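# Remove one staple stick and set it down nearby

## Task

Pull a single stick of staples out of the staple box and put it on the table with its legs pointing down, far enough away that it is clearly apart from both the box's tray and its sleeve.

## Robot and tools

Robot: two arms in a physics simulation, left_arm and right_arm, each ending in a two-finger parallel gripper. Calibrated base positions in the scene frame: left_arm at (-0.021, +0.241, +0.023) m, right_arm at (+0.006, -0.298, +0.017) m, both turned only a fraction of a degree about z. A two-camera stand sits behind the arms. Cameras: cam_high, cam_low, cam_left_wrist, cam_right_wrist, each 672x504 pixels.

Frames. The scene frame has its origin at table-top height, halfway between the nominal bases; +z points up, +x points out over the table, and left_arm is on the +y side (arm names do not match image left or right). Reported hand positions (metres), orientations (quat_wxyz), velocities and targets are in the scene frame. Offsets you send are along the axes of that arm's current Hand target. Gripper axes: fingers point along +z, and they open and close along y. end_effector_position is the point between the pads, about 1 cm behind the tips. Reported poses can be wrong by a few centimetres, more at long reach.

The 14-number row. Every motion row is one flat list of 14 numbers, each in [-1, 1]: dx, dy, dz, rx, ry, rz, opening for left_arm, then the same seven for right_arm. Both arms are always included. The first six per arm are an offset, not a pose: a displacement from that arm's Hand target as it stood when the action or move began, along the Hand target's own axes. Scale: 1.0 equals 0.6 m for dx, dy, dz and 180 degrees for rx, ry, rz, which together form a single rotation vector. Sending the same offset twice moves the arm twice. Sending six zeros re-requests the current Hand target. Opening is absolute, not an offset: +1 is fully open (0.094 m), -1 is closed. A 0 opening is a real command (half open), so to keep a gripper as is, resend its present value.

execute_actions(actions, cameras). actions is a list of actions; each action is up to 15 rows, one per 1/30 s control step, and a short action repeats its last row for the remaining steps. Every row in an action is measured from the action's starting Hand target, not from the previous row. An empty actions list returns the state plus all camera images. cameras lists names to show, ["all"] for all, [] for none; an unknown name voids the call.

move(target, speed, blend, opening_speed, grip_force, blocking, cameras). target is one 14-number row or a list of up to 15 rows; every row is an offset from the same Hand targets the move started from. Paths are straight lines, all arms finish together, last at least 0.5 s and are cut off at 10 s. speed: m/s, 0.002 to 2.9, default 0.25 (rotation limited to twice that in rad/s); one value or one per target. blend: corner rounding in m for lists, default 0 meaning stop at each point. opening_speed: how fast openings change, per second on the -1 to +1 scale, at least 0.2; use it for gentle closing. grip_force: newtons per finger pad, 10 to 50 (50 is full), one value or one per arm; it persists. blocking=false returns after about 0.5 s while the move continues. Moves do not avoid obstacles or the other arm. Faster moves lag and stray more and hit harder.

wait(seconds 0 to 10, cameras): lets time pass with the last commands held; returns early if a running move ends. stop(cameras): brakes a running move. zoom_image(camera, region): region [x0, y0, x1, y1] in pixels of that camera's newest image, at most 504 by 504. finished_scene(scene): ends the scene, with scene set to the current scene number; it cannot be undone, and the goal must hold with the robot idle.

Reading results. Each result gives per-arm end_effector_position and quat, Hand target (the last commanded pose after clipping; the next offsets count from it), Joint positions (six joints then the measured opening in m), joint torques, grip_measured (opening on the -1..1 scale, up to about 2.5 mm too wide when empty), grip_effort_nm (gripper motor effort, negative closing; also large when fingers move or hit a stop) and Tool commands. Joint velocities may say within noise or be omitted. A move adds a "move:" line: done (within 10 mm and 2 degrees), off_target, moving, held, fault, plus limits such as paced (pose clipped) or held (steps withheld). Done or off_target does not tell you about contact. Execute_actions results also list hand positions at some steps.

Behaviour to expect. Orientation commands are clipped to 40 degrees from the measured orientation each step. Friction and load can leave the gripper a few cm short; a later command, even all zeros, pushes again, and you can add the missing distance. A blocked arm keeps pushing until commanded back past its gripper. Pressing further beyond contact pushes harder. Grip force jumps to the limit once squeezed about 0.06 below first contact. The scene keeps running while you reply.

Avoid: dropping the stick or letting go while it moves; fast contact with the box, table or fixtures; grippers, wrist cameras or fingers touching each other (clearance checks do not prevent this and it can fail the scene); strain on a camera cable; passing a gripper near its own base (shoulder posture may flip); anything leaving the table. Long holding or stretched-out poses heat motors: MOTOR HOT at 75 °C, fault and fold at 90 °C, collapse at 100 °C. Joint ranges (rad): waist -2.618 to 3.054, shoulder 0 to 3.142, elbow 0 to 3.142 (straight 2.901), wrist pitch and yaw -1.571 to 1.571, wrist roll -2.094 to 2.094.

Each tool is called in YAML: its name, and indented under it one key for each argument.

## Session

execute_actions:
  actions: []

Scene clock: 0.00 s.
left_arm: end_effector_position=(+0.3786, +0.2094, +0.1364) grip_measured=+1.000 grip_effort_nm=n/a end_effector_quat_wxyz=(+0.612, +0.034, +0.789, +0.034) | right_arm: end_effector_position=(+0.4038, -0.2923, +0.1319) grip_measured=+1.000 grip_effort_nm=n/a end_effector_quat_wxyz=(+0.606, +0.004, +0.795, -0.011)
Joint positions: left_arm=[-0.142 1.553 0.351 0.948 -0.161 0.057 0.094] | right_arm=[0.057 1.51 0.348 0.894 0.061 0.003 0.094]
Joint velocities: within noise
Joint torques (N m): no reading
Heat: left arm: 30 °C; right arm: 30 °C.
Hand target: left_arm +0.3828, +0.2096, +0.1499; +0.627, +0.032, +0.778, +0.036 | right_arm +0.4066, -0.2913, +0.1400; +0.614, +0.005, +0.789, -0.008
Tool commands: left_gripper/opening=+1.0 right_gripper/opening=+1.0

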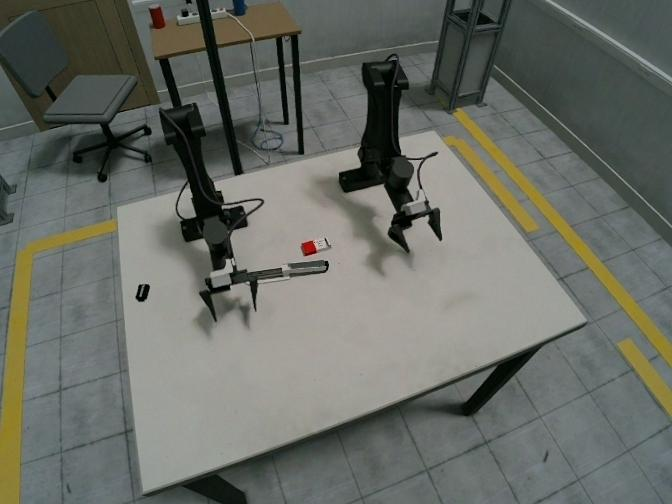

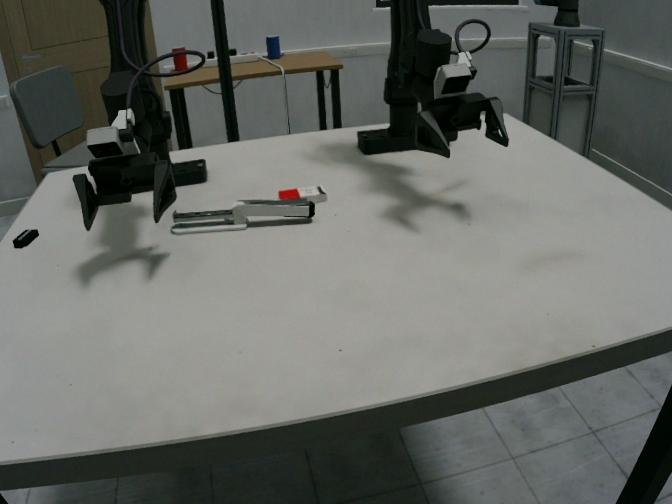

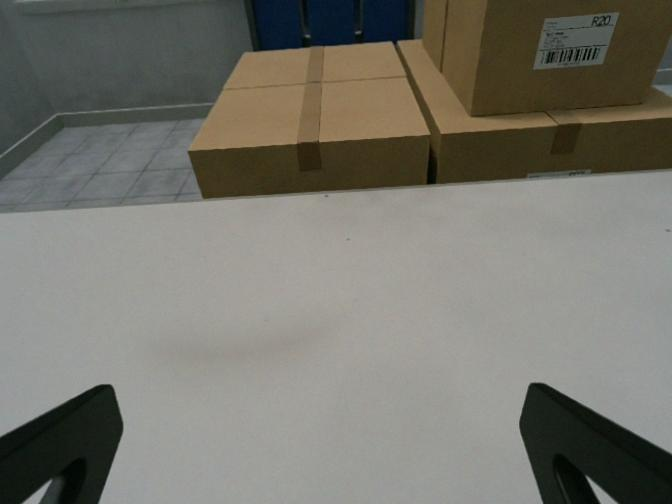

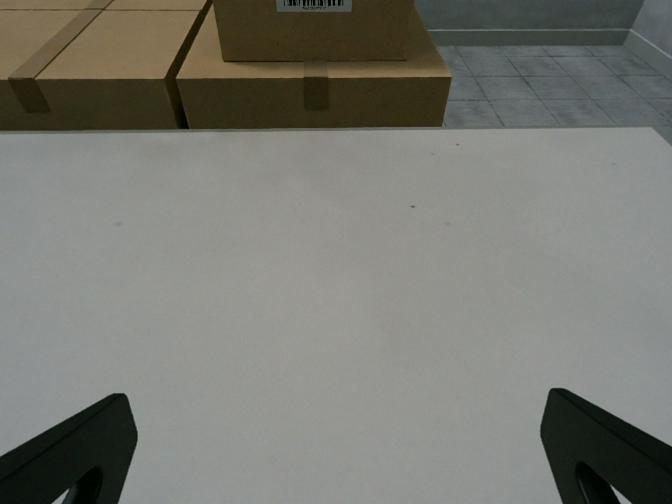

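zoom_image:
  camera: "cam_high"
  region: [286, 224, 346, 269]

zoom_image:
  camera: "cam_low"
  region: [250, 160, 350, 235]

Scaled by 8.400 from the camera's 672x504 image, which has a finer 960x720 frame.

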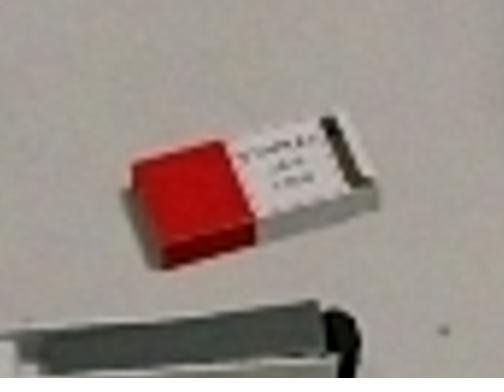

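Scaled by 5.040 from the camera's 672x504 image, which has a finer 960x720 frame.

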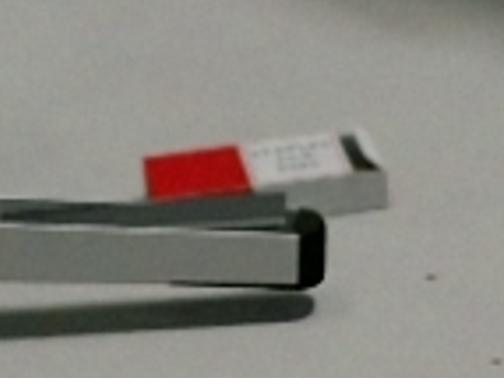

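move:
  target: [0.059,-0.427,-0.306,0.349,0.311,0.393,0.3,0,0,0,0,0,0,0.3]
  speed: 0.28
  cameras: ["cam_low","cam_left_wrist"]

Scene clock: 22.07 s.
left_arm: end_effector_position=(+0.1928, -0.0385, +0.1221) grip_measured=+0.302 grip_effort_nm=-0.14 end_effector_quat_wxyz=(-0.004, +0.700, +0.714, +0.010) | right_arm: end_effector_position=(+0.4038, -0.2923, +0.1319) grip_measured=+0.302 grip_effort_nm=-0.11 end_effector_quat_wxyz=(+0.606, +0.004, +0.795, -0.011)
Joint positions: left_arm=[-0.919 1.892 1.573 -1.263 -0.018 0.621 0.061] | right_arm=[0.057 1.51 0.348 0.894 0.061 0.003 0.061]
Joint torques (N m): left_arm=[-0.34 -6.56 6.82 0.12 0.12 0.14] | right_arm=[-0.01 -5.24 5.79 1.87 0.03 -0.04]
Heat: left arm: 31 °C; right arm: 31 °C.
Hand target: left_arm +0.1948, -0.0450, +0.1299; +0.002, +0.706, +0.708, +0.000 | right_arm +0.4066, -0.2913, +0.1400; +0.614, +0.005, +0.789, -0.008
Off the commanded pose: left_arm 0.010 m, 2 deg | right_arm 0.009 m, 1 deg.
move: done
Images, in order (width x height): cam_low 672x504, cam_left_wrist 672x504.

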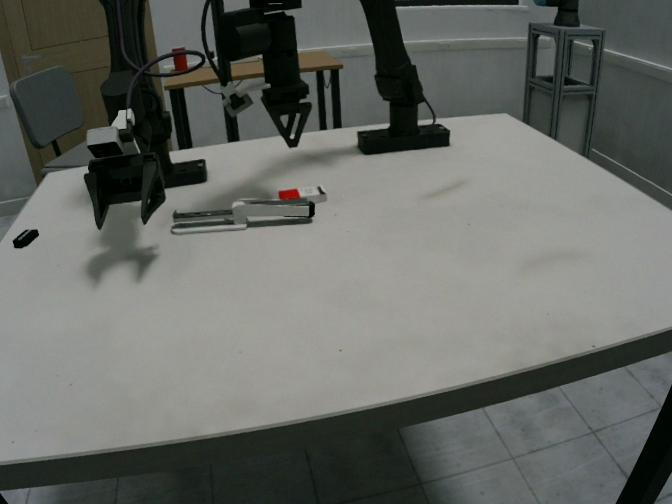

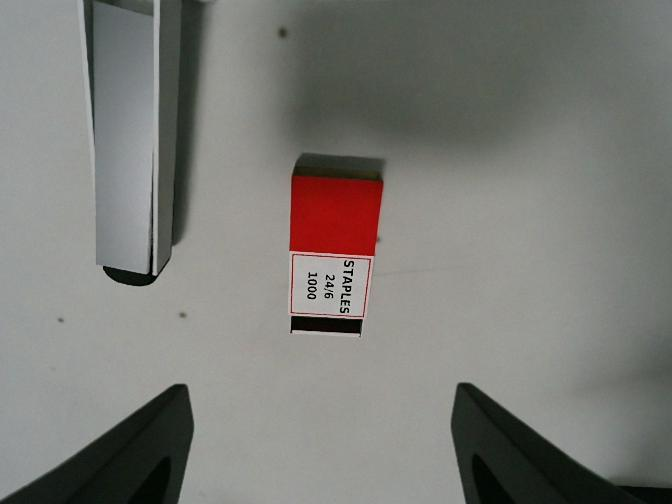

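move:
  target: [-0.047,-0.0027,0.135,0,0,0.025,0.2,0,0,0,0,0,0,0.3]
  speed: 0.2
  cameras: ["cam_low","cam_left_wrist"]

Scene clock: 37.00 s.
left_arm: end_effector_position=(+0.1954, -0.0620, +0.0490) grip_measured=+0.202 grip_effort_nm=-0.14 end_effector_quat_wxyz=(-0.013, +0.722, +0.692, +0.011) | right_arm: end_effector_position=(+0.4038, -0.2941, +0.1319) grip_measured=+0.302 grip_effort_nm=-0.11 end_effector_quat_wxyz=(+0.606, +0.007, +0.795, -0.011)
Joint positions: left_arm=[-0.951 2.043 1.489 -1.046 -0.018 0.651 0.056] | right_arm=[0.053 1.51 0.348 0.894 0.061 0.008 0.061]
Joint torques (N m): left_arm=[-0.69 -8.01 3.6 0.62 0.1 0.11] | right_arm=[-0.01 -5.22 5.81 1.88 0.04 -0.04]
Heat: left arm: 32 °C; right arm: 32 °C.
Hand target: left_arm +0.1935, -0.0735, +0.0490; +0.002, +0.734, +0.680, +0.000 | right_arm +0.4066, -0.2913, +0.1400; +0.614, +0.005, +0.789, -0.008
Off the commanded pose: left_arm 0.012 m, 3 deg | right_arm 0.009 m, 1 deg.
move: off_target (left_arm)
Images, in order (width x height): cam_low 672x504, cam_left_wrist 672x504.

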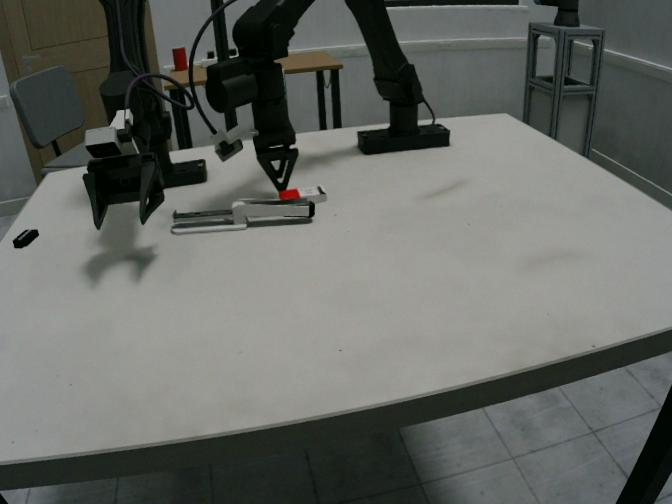

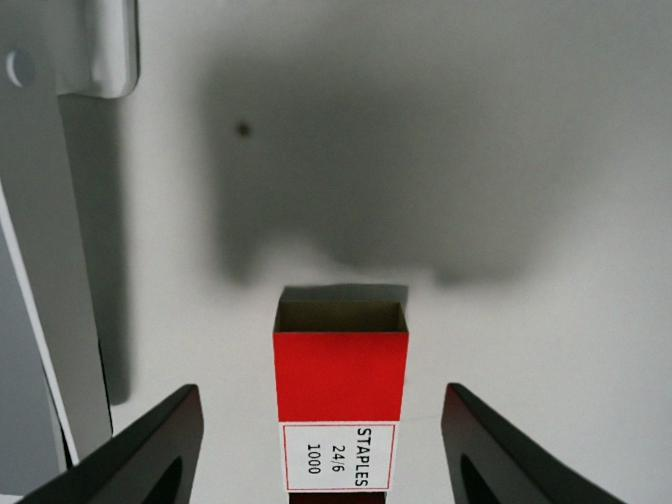

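move:
  target:
    - [0.008,-0.007,0.0603,0,0,0,0.1,0,0,0,0,0,0,0.3]
    - [0.008,-0.007,0.0603,0,0,0,-0.43,0,0,0,0,0,0,0.3]
  speed: 0.08
  grip_force: [15,15]
  opening_speed: 0.5
  cameras: ["cam_low","cam_left_wrist"]

Scene clock: 43.83 s.
left_arm: end_effector_position=(+0.1933, -0.0591, +0.0159) grip_measured=-0.204 grip_effort_nm=-0.40 end_effector_quat_wxyz=(-0.007, +0.722, +0.692, +0.010) | right_arm: end_effector_position=(+0.4038, -0.2941, +0.1319) grip_measured=+0.302 grip_effort_nm=-0.11 end_effector_quat_wxyz=(+0.606, +0.006, +0.795, -0.013)
Joint positions: left_arm=[-0.951 2.066 1.383 -0.905 -0.018 0.652 0.037] | right_arm=[0.053 1.51 0.348 0.894 0.061 0.003 0.061]
Joint torques (N m): left_arm=[-0.83 -7.66 3.1 0.63 0.13 0.11] | right_arm=[0.01 -5.24 5.79 1.87 0.04 -0.04]
Heat: left arm: 31 °C; right arm: 32 °C.
Hand target: left_arm +0.1898, -0.0685, +0.0128; +0.002, +0.734, +0.680, +0.000 | right_arm +0.4066, -0.2913, +0.1400; +0.614, +0.005, +0.789, -0.008
Off the commanded pose: left_arm 0.010 m, 2 deg | right_arm 0.009 m, 1 deg.
grip_force (N): 15, 15
move: done; target 2's new opening was sent with left_arm's hand 0.011 m and 2 deg from that target
Images, in order (width x height): cam_low 672x504, cam_left_wrist 672x504.

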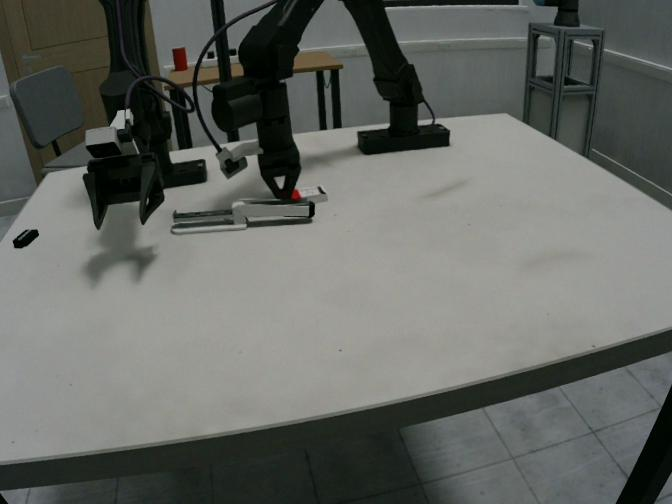

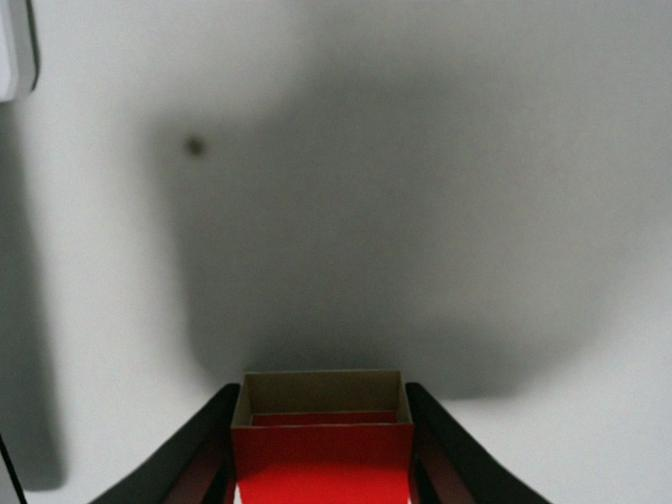

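move:
  target:
    - [0,0,0,0,0,0,-0.1,0,0,0,0,0,0,0.3]
    - [0.018,0,0,0,0,0,-0.1,0,0,0,0,0,0,0.3]
    - [0.018,0,0,0,0,0,-0.43,0,0,0,0,0,0,0.3]
  speed: 0.08
  opening_speed: 0.8
  cameras: ["cam_left_wrist"]

Scene clock: 49.70 s.
left_arm: end_effector_position=(+0.1901, -0.0549, +0.0107) grip_measured=-0.205 grip_effort_nm=-0.40 end_effector_quat_wxyz=(-0.011, +0.728, +0.685, +0.010) | right_arm: end_effector_position=(+0.4038, -0.2941, +0.1319) grip_measured=+0.302 grip_effort_nm=-0.11 end_effector_quat_wxyz=(+0.606, +0.006, +0.795, -0.013)
Joint positions: left_arm=[-0.951 2.063 1.356 -0.888 -0.017 0.669 0.037] | right_arm=[0.053 1.51 0.348 0.894 0.061 0.003 0.061]
Joint torques (N m): left_arm=[0.69 -9.35 2.07 0.59 0.11 0.11] | right_arm=[0.01 -5.23 5.79 1.87 0.03 -0.04]
Heat: left arm: 31 °C; right arm: 32 °C.
Hand target: left_arm +0.1906, -0.0577, +0.0127; +0.002, +0.734, +0.680, +0.000 | right_arm +0.4066, -0.2913, +0.1400; +0.614, +0.005, +0.789, -0.008
Off the commanded pose: left_arm 0.003 m, 2 deg | right_arm 0.009 m, 1 deg.
grip_force (N): 15, 15
move: done
Images, in order (width x height): cam_left_wrist 672x504.

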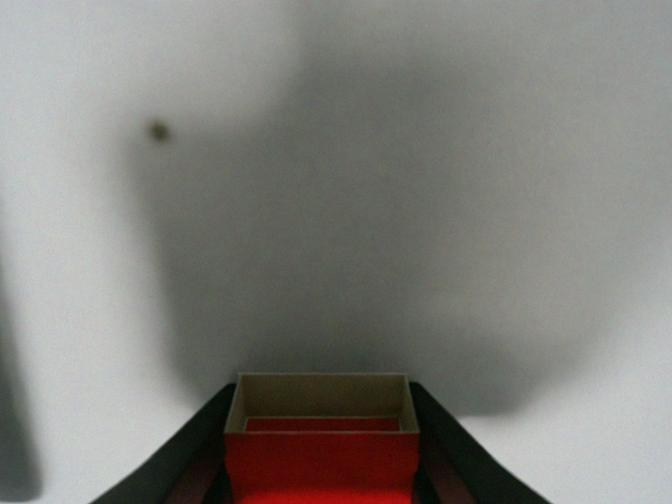

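move:
  target:
    - [0,0,-0.005,0,0,0,-0.1,0,0,0,0,0,0,0.3]
    - [0.02,0,-0.007,0,0,0,-0.1,0,0,0,0,0,0,0.3]
    - [0.02,0,-0.004,0,0,0,-0.43,0,0,0,0,0,0,0.3]
  speed: 0.08
  opening_speed: 0.8
  cameras: ["cam_left_wrist","cam_low"]

zoom_image:
  camera: "cam_low"
  region: [240, 130, 360, 220]

Scene clock: 56.37 s.
left_arm: end_effector_position=(+0.1882, -0.0475, +0.0108) grip_measured=-0.203 grip_effort_nm=-0.40 end_effector_quat_wxyz=(-0.008, +0.733, +0.680, +0.008) | right_arm: end_effector_position=(+0.4038, -0.2941, +0.1319) grip_measured=+0.302 grip_effort_nm=-0.11 end_effector_quat_wxyz=(+0.606, +0.006, +0.795, -0.013)
Joint positions: left_arm=[-0.942 2.034 1.311 -0.867 -0.014 0.694 0.037] | right_arm=[0.053 1.51 0.348 0.894 0.061 0.003 0.061]
Joint torques (N m): left_arm=[1.11 -9.62 2.02 0.44 0.11 0.09] | right_arm=[-0.01 -5.23 5.81 1.88 0.04 -0.03]
Heat: left arm: 31 °C; right arm: 32 °C.
Hand target: left_arm +0.1915, -0.0457, +0.0151; +0.002, +0.734, +0.680, +0.000 | right_arm +0.4066, -0.2913, +0.1400; +0.614, +0.005, +0.789, -0.008
Off the commanded pose: left_arm 0.006 m, 1 deg | right_arm 0.009 m, 1 deg.
grip_force (N): 15, 15
move: done
Images, in order (width x height): cam_low 672x504, cam_left_wrist 672x504.

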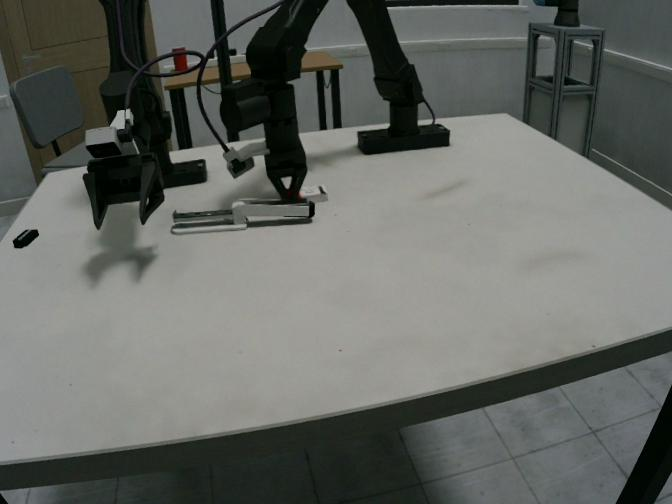

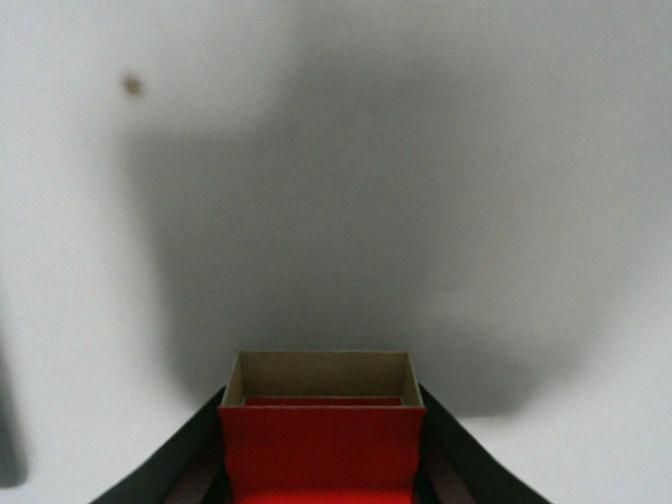

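Scaled by 4.200 from the camera's 672x504 image, which has a finer 960x720 frame.

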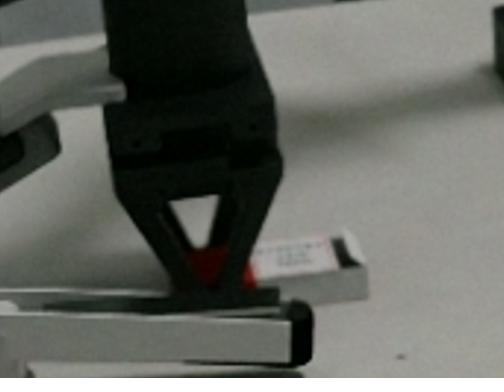

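move:
  target:
    - [0,0,-0.058,0,0,0,-0.43,0,0,0,0,0,0,0.3]
    - [0.209,0,-0.058,0,0,0,-0.43,0,0,0,0,0,0,0.3]
    - [0.25,0.0785,-0.058,0,0,-0.791,-0.43,0,0,0,0,0,0,0.3]
  speed: [0.1,0.2,0.32]
  blend: [0.012,0.02,0]
  cameras: ["cam_left_wrist","cam_low","cam_high"]

Scene clock: 67.90 s.
left_arm: end_effector_position=(+0.2348, +0.1038, +0.0430) grip_measured=-0.204 grip_effort_nm=-0.41 end_effector_quat_wxyz=(-0.013, -0.392, +0.920, +0.012) | right_arm: end_effector_position=(+0.4038, -0.2941, +0.1319) grip_measured=+0.302 grip_effort_nm=-0.11 end_effector_quat_wxyz=(+0.606, +0.006, +0.795, -0.013)
Joint positions: left_arm=[-0.481 1.767 1.086 -0.925 0.005 -1.299 0.037] | right_arm=[0.053 1.51 0.348 0.894 0.061 0.003 0.061]
Joint torques (N m): left_arm=[0.69 -5.22 6.35 0.35 0.06 -0.14] | right_arm=[-0.02 -5.2 5.81 1.87 0.03 -0.04]
Heat: left arm: 31 °C; right arm: 32 °C.
Hand target: left_arm +0.2498, +0.1003, +0.0497; +0.001, -0.407, +0.913, -0.002 | right_arm +0.4066, -0.2913, +0.1400; +0.614, +0.005, +0.789, -0.008
Off the commanded pose: left_arm 0.017 m, 3 deg | right_arm 0.009 m, 1 deg.
grip_force (N): 15, 15
move: off_target (left_arm)
Images, in order (width x height): cam_high 672x504, cam_low 672x504, cam_left_wrist 672x504.

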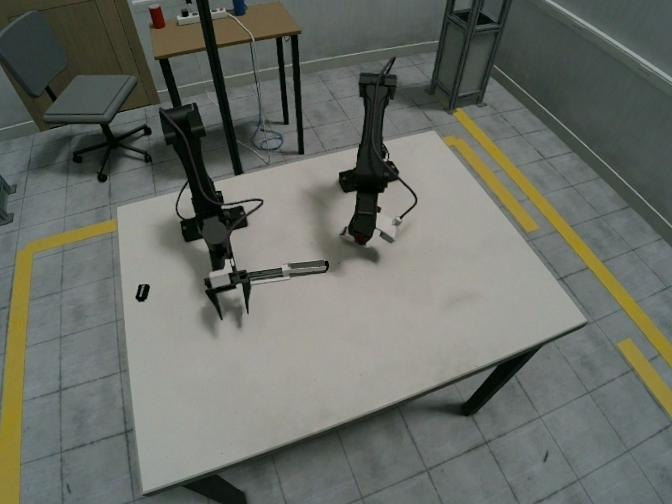

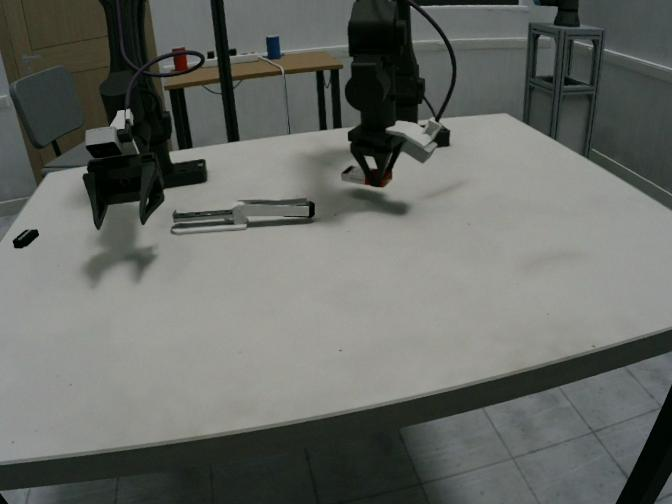

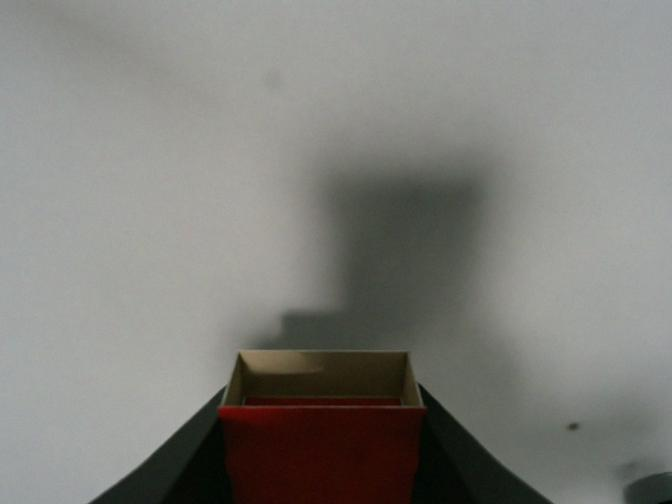

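move:
  target:
    - [0,0,0.035,0,0,0,-0.43,-0.005,0.063,-0.323,-0.06,0.02,-0.02,0.1]
    - [0,0,0.063,0,0,0,-0.43,0.147,0.525,-0.405,-0.26,0.1065,-0.117,0.1]
  speed: 0.25
  blend: [0.03,0]
  cameras: ["all"]

zoom_image:
  camera: "cam_low"
  region: [290, 120, 410, 210]

Scene clock: 85.07 s.
left_arm: end_effector_position=(+0.2449, +0.0984, +0.0147) grip_measured=-0.204 grip_effort_nm=-0.40 end_effector_quat_wxyz=(-0.005, -0.393, +0.919, +0.003) | right_arm: end_effector_position=(+0.1516, +0.0105, +0.0937) grip_measured=+0.102 grip_effort_nm=-0.11 end_effector_quat_wxyz=(+0.401, -0.383, +0.814, +0.170)
Joint positions: left_arm=[-0.481 1.837 1.049 -0.793 0.005 -1.301 0.037] | right_arm=[1.335 1.283 0.471 0.086 0.368 0.272 0.052]
Joint torques (N m): left_arm=[0.64 -5.67 2.82 0.6 0.01 -0.18] | right_arm=[-0.24 -2.43 9.02 1.98 0.06 -0.14]
Heat: left arm: 32 °C; right arm: 32 °C.
Hand target: left_arm +0.2499, +0.1002, +0.0119; +0.001, -0.407, +0.913, -0.002 | right_arm +0.1547, +0.0278, +0.1120; +0.419, -0.376, +0.803, +0.195
Off the commanded pose: left_arm 0.006 m, 2 deg | right_arm 0.025 m, 4 deg.
grip_force (N): 15, 15
move: off_target (right_arm)

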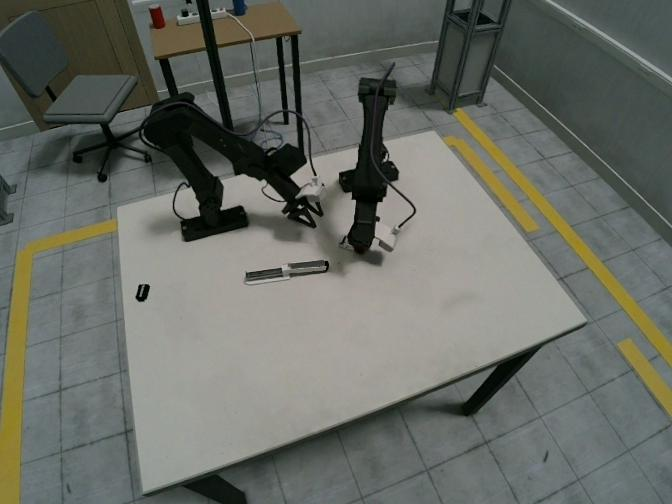

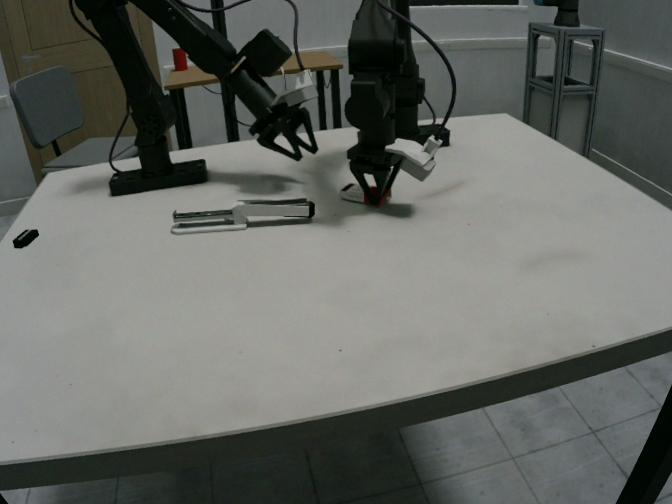

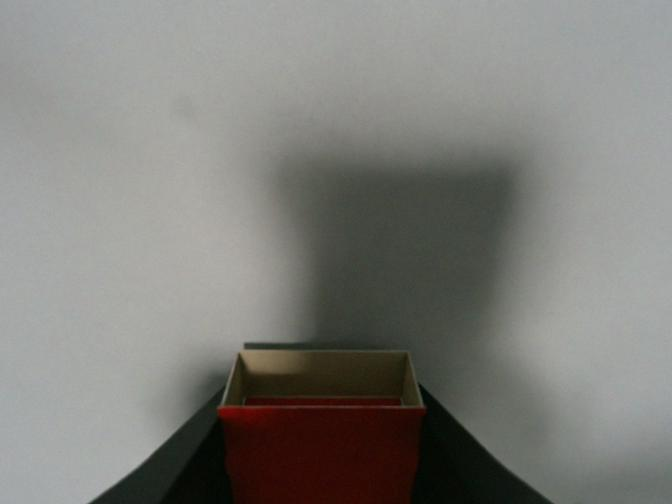

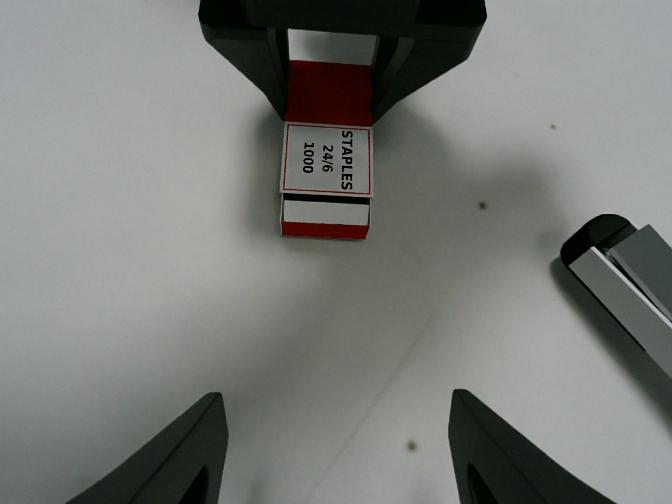

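Scaled by 4.200 from the camera's 672x504 image, which has a finer 960x720 frame.

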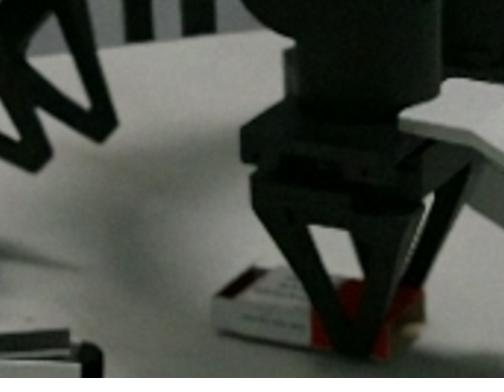

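move:
  target: [0,0,0.0067,0,0,0,-0.43,-0.005,0.005,0.1085,0.009,0,0.0064,0.1]
  speed: 0.15
  cameras: ["cam_right_wrist","cam_low","cam_left_wrist"]

zoom_image:
  camera: "cam_low"
  region: [290, 120, 410, 210]

Scene clock: 93.63 s.
left_arm: end_effector_position=(+0.2441, +0.0988, +0.0109) grip_measured=-0.204 grip_effort_nm=-0.40 end_effector_quat_wxyz=(-0.006, -0.393, +0.919, +0.004) | right_arm: end_effector_position=(+0.1800, +0.0574, +0.0639) grip_measured=+0.102 grip_effort_nm=-0.11 end_effector_quat_wxyz=(+0.405, -0.372, +0.818, +0.169)
Joint positions: left_arm=[-0.481 1.845 1.041 -0.781 0.005 -1.301 0.037] | right_arm=[1.286 1.616 0.587 0.317 0.348 0.255 0.052]
Joint torques (N m): left_arm=[0.59 -5.45 2.93 0.61 0.05 -0.13] | right_arm=[-0.49 -4.46 7.92 2 0.04 -0.14]
Heat: left arm: 31 °C; right arm: 33 °C.
Hand target: left_arm +0.2499, +0.1002, +0.0079; +0.001, -0.407, +0.913, -0.002 | right_arm +0.1878, +0.0720, +0.0772; +0.422, -0.362, +0.810, +0.188
Off the commanded pose: left_arm 0.007 m, 2 deg | right_arm 0.021 m, 3 deg.
grip_force (N): 15, 15
move: off_target (right_arm)
Images, in order (width x height): cam_low 672x504, cam_left_wrist 672x504, cam_right_wrist 672x504.

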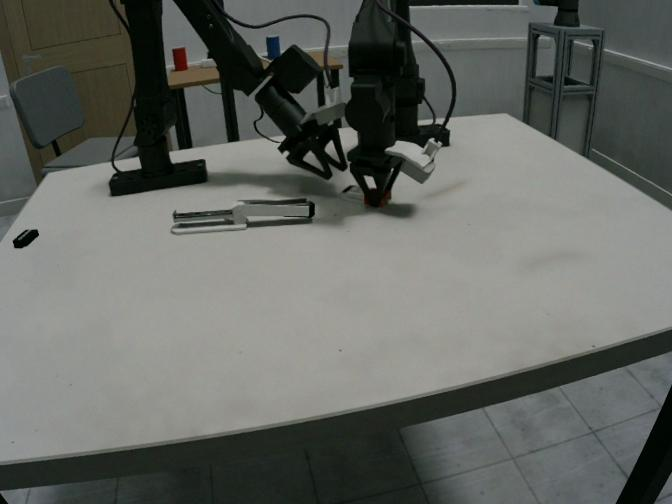

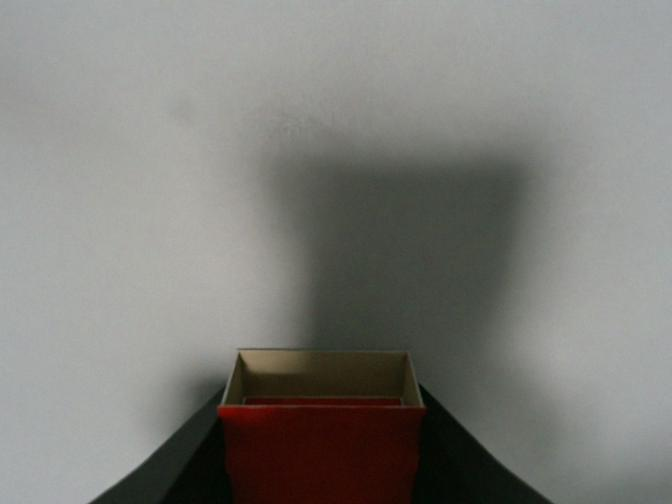

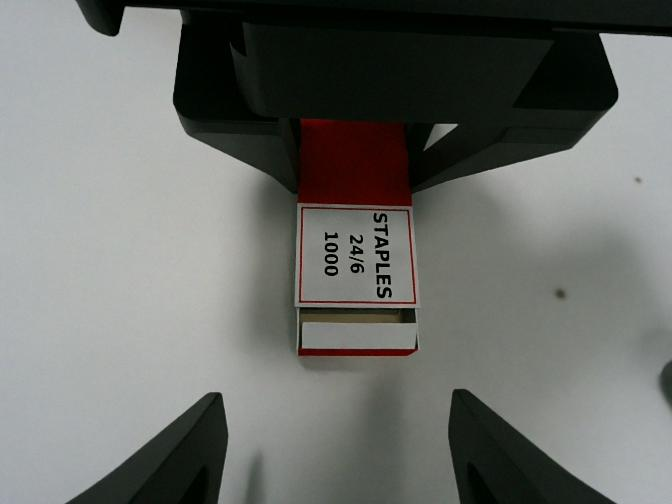

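Scaled by 4.200 from the camera's 672x504 image, which has a finer 960x720 frame.

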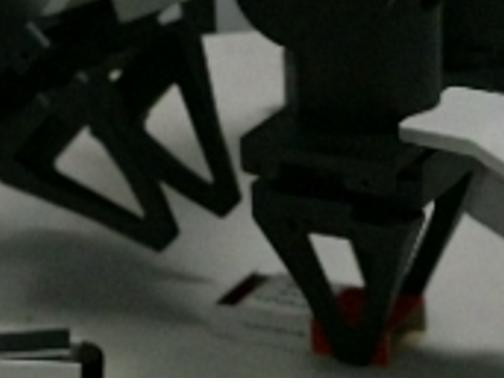

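move:
  target: [0,0,0,0,0,0,-0.43,0.0073,-0.0095,0.042,0,0,0,0.1]
  speed: 0.08
  cameras: ["cam_right_wrist","cam_low"]

zoom_image:
  camera: "cam_low"
  region: [290, 120, 410, 210]

Scene clock: 100.20 s.
left_arm: end_effector_position=(+0.2441, +0.0988, +0.0109) grip_measured=-0.204 grip_effort_nm=-0.40 end_effector_quat_wxyz=(-0.006, -0.393, +0.919, +0.004) | right_arm: end_effector_position=(+0.1964, +0.0672, +0.0474) grip_measured=+0.102 grip_effort_nm=-0.11 end_effector_quat_wxyz=(+0.405, -0.370, +0.818, +0.170)
Joint positions: left_arm=[-0.481 1.845 1.041 -0.781 0.005 -1.301 0.037] | right_arm=[1.24 1.728 0.616 0.411 0.313 0.227 0.052]
Joint torques (N m): left_arm=[0.68 -5.53 2.74 0.64 0.04 -0.13] | right_arm=[-0.49 -4.96 7.5 2.02 0.01 -0.14]
Heat: left arm: 31 °C; right arm: 33 °C.
Hand target: left_arm +0.2499, +0.1002, +0.0079; +0.001, -0.407, +0.913, -0.002 | right_arm +0.2042, +0.0817, +0.0592; +0.422, -0.362, +0.810, +0.188
Off the commanded pose: left_arm 0.007 m, 2 deg | right_arm 0.020 m, 3 deg.
grip_force (N): 15, 15
move: off_target (right_arm)
Images, in order (width x height): cam_low 672x504, cam_right_wrist 672x504.

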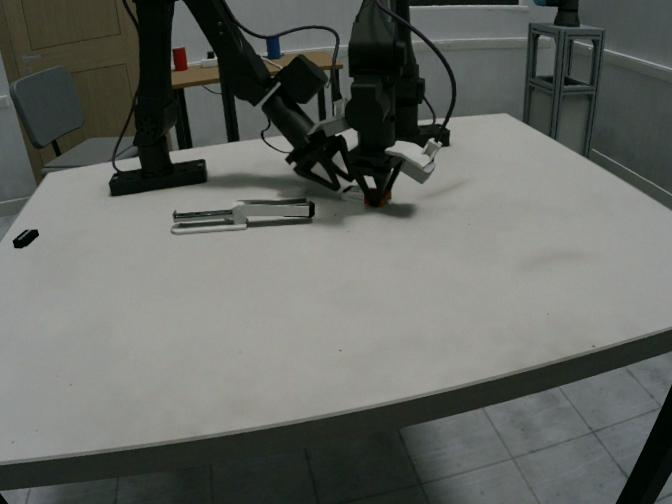

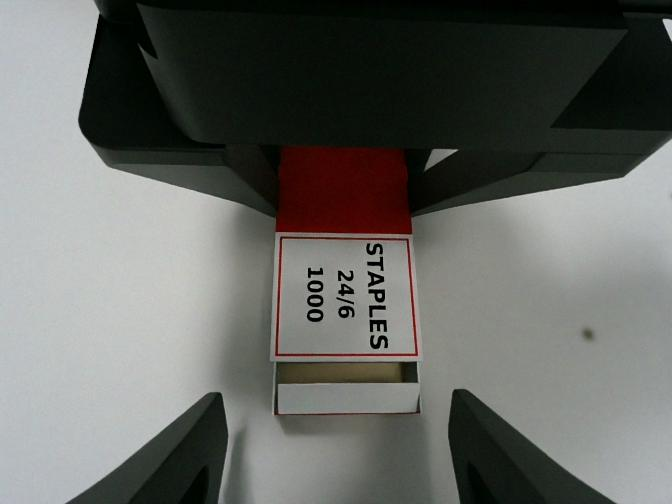

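Scaled by 4.200 from the camera's 672x504 image, which has a finer 960x720 frame.

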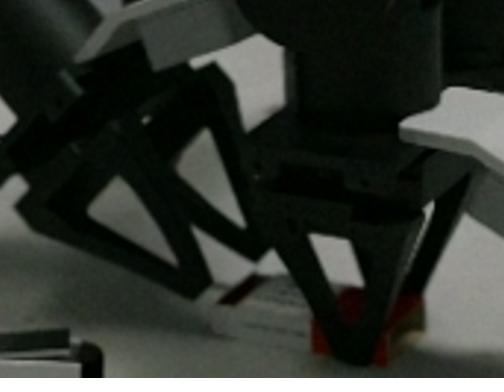

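move:
  target: [0,0,0,0,0,0,-0.43,0.005,-0.0035,0.0218,0,0,0,0.0]
  speed: 0.06
  cameras: ["cam_right_wrist","cam_low"]

zoom_image:
  camera: "cam_low"
  region: [290, 120, 410, 210]

Scene clock: 106.07 s.
left_arm: end_effector_position=(+0.2441, +0.0988, +0.0109) grip_measured=-0.204 grip_effort_nm=-0.41 end_effector_quat_wxyz=(-0.006, -0.393, +0.919, +0.004) | right_arm: end_effector_position=(+0.1997, +0.0693, +0.0410) grip_measured=+0.002 grip_effort_nm=-0.11 end_effector_quat_wxyz=(+0.403, -0.371, +0.820, +0.168)
Joint positions: left_arm=[-0.481 1.845 1.041 -0.781 0.005 -1.301 0.037] | right_arm=[1.232 1.762 0.626 0.431 0.308 0.223 0.047]
Joint torques (N m): left_arm=[0.61 -5.48 2.76 0.64 0.06 -0.13] | right_arm=[0.03 -7.25 5.19 1.65 0.15 -0.04]
Heat: left arm: 31 °C; right arm: 33 °C.
Hand target: left_arm +0.2499, +0.1002, +0.0079; +0.001, -0.407, +0.913, -0.002 | right_arm +0.2026, +0.0714, +0.0471; +0.410, -0.364, +0.818, +0.173 (not the last commanded pose)
Off the commanded pose: left_arm 0.007 m, 2 deg | right_arm 0.023 m, 3 deg.
grip_force (N): 15, 15
move: held (right_arm; a check stopped the path); limits=held
pose unreachable (right arm): on one or more control steps of this call, first in action 0 (counted from 0), this arm could not follow its commanded pose, so it was not sent that pose on those steps. It may still have moved: this result reports where it is.
cause: moving toward the commanded pose would bring a part of the arm too close to another arm (this arm's wrist camera and the left arm's wrist (the part past joint 5), along the way the arms are being sent, or toward where that arm still pushes).
Images, in order (width x height): cam_low 672x504, cam_right_wrist 672x504.

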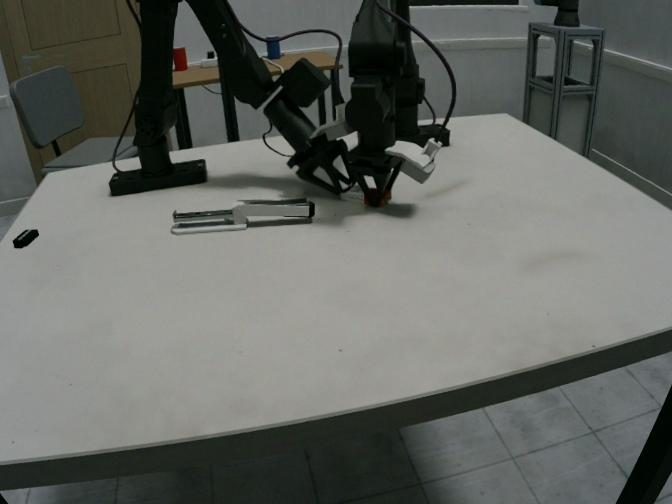

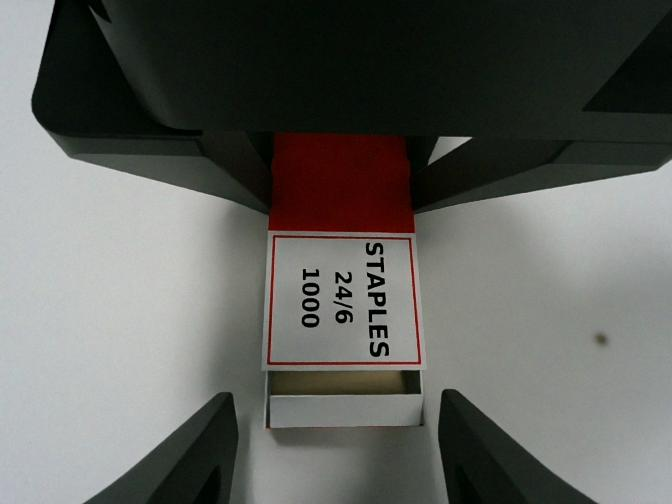

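Scaled by 4.200 from the camera's 672x504 image, which has a finer 960x720 frame.

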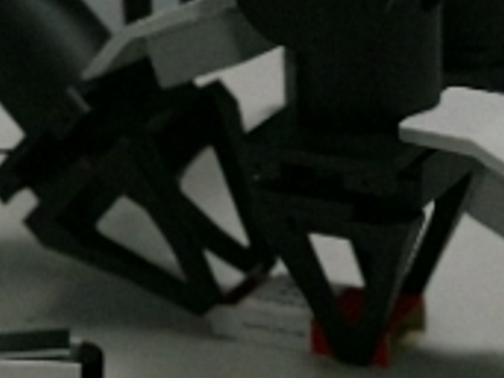

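move:
  target: [0,0,0,0,0,0,-0.43,-0.004,-0.002,0.0115,0,-0.042,0,0.0]
  speed: 0.06
  cameras: ["cam_right_wrist","cam_low"]

zoom_image:
  camera: "cam_low"
  region: [290, 120, 410, 210]

Scene clock: 112.80 s.
left_arm: end_effector_position=(+0.2441, +0.0988, +0.0109) grip_measured=-0.204 grip_effort_nm=-0.41 end_effector_quat_wxyz=(-0.006, -0.393, +0.919, +0.004) | right_arm: end_effector_position=(+0.2044, +0.0767, +0.0445) grip_measured=+0.002 grip_effort_nm=-0.11 end_effector_quat_wxyz=(+0.450, -0.358, +0.793, +0.199)
Joint positions: left_arm=[-0.481 1.845 1.041 -0.781 0.005 -1.301 0.037] | right_arm=[1.232 1.826 0.561 0.692 0.319 0.192 0.047]
Joint torques (N m): left_arm=[0.55 -5.57 2.8 0.62 0.06 -0.16] | right_arm=[0.24 -5.27 3.49 2.18 0.35 -0.13]
Heat: left arm: 30 °C; right arm: 32 °C.
Hand target: left_arm +0.2499, +0.1002, +0.0079; +0.001, -0.407, +0.913, -0.002 | right_arm +0.2082, +0.0757, +0.0449; +0.463, -0.351, +0.790, +0.196
Off the commanded pose: left_arm 0.007 m, 2 deg | right_arm 0.004 m, 2 deg.
grip_force (N): 15, 15
move: done
Images, in order (width x height): cam_low 672x504, cam_right_wrist 672x504.

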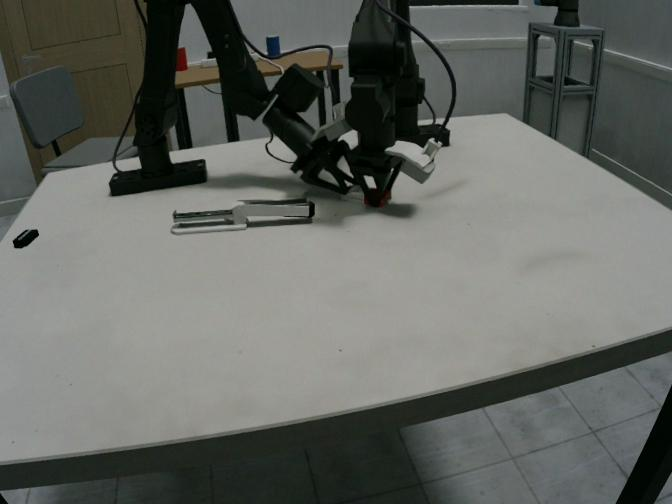

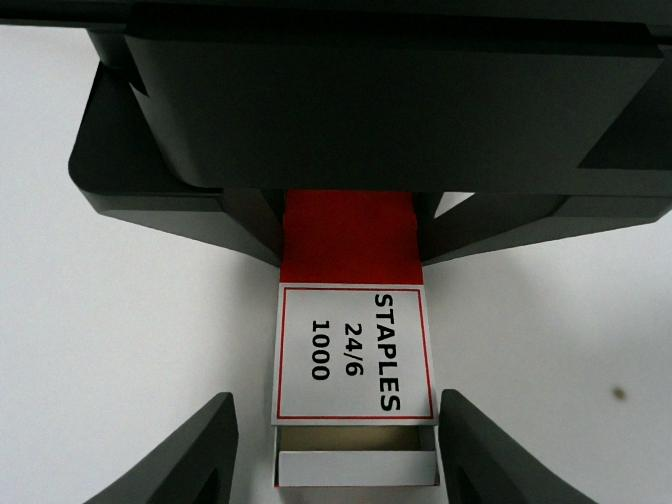

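Scaled by 4.200 from the camera's 672x504 image, which has a finer 960x720 frame.

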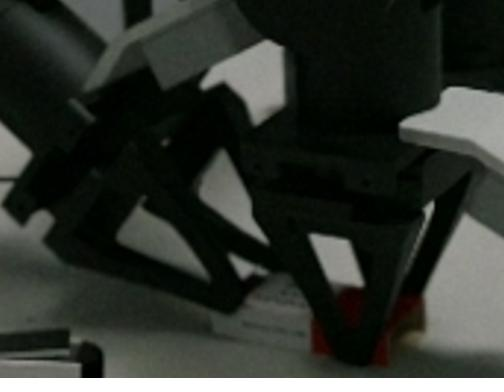

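move:
  target: [0,0,0,0,0,0,-0.43,0.0157,-0.006,-0.001,0,0,0,0.0]
  speed: 0.06
  cameras: ["cam_right_wrist","cam_low"]

zoom_image:
  camera: "cam_low"
  region: [290, 120, 410, 210]

Scene clock: 118.23 s.
left_arm: end_effector_position=(+0.2441, +0.0988, +0.0109) grip_measured=-0.204 grip_effort_nm=-0.40 end_effector_quat_wxyz=(-0.006, -0.393, +0.919, +0.004) | right_arm: end_effector_position=(+0.2024, +0.0715, +0.0371) grip_measured=+0.002 grip_effort_nm=-0.11 end_effector_quat_wxyz=(+0.452, -0.360, +0.792, +0.199)
Joint positions: left_arm=[-0.481 1.845 1.041 -0.781 0.005 -1.301 0.037] | right_arm=[1.232 1.848 0.53 0.747 0.319 0.187 0.047]
Joint torques (N m): left_arm=[0.62 -5.49 2.71 0.62 0.05 -0.16] | right_arm=[-0.17 -5.23 3.28 2.17 0.3 -0.14]
Heat: left arm: 30 °C; right arm: 33 °C.
Hand target: left_arm +0.2499, +0.1002, +0.0079; +0.001, -0.407, +0.913, -0.002 | right_arm +0.2075, +0.0694, +0.0370; +0.463, -0.351, +0.790, +0.196
Off the commanded pose: left_arm 0.007 m, 2 deg | right_arm 0.005 m, 2 deg.
grip_force (N): 15, 15
move: done
Images, in order (width x height): cam_low 672x504, cam_right_wrist 672x504.

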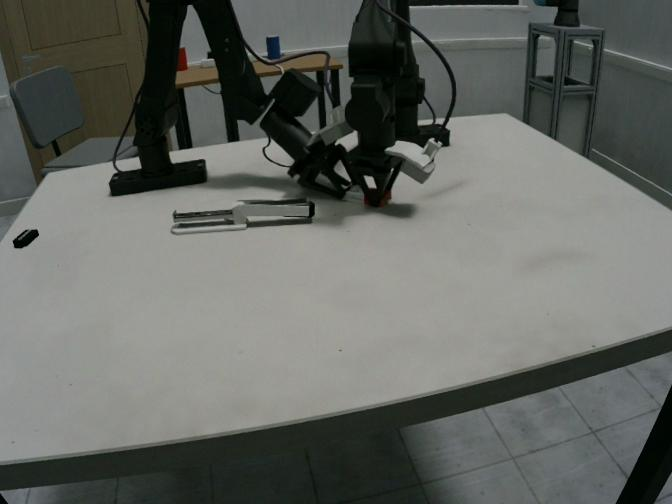

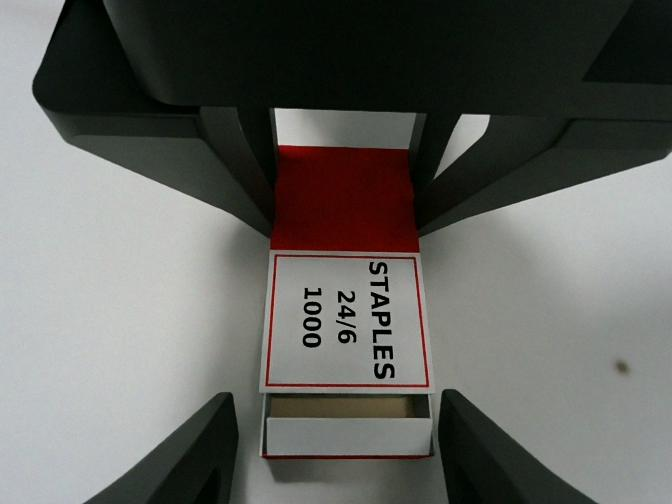

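Scaled by 4.200 from the camera's 672x504 image, which has a finer 960x720 frame.

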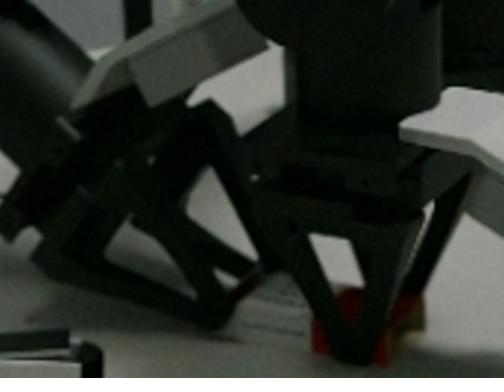

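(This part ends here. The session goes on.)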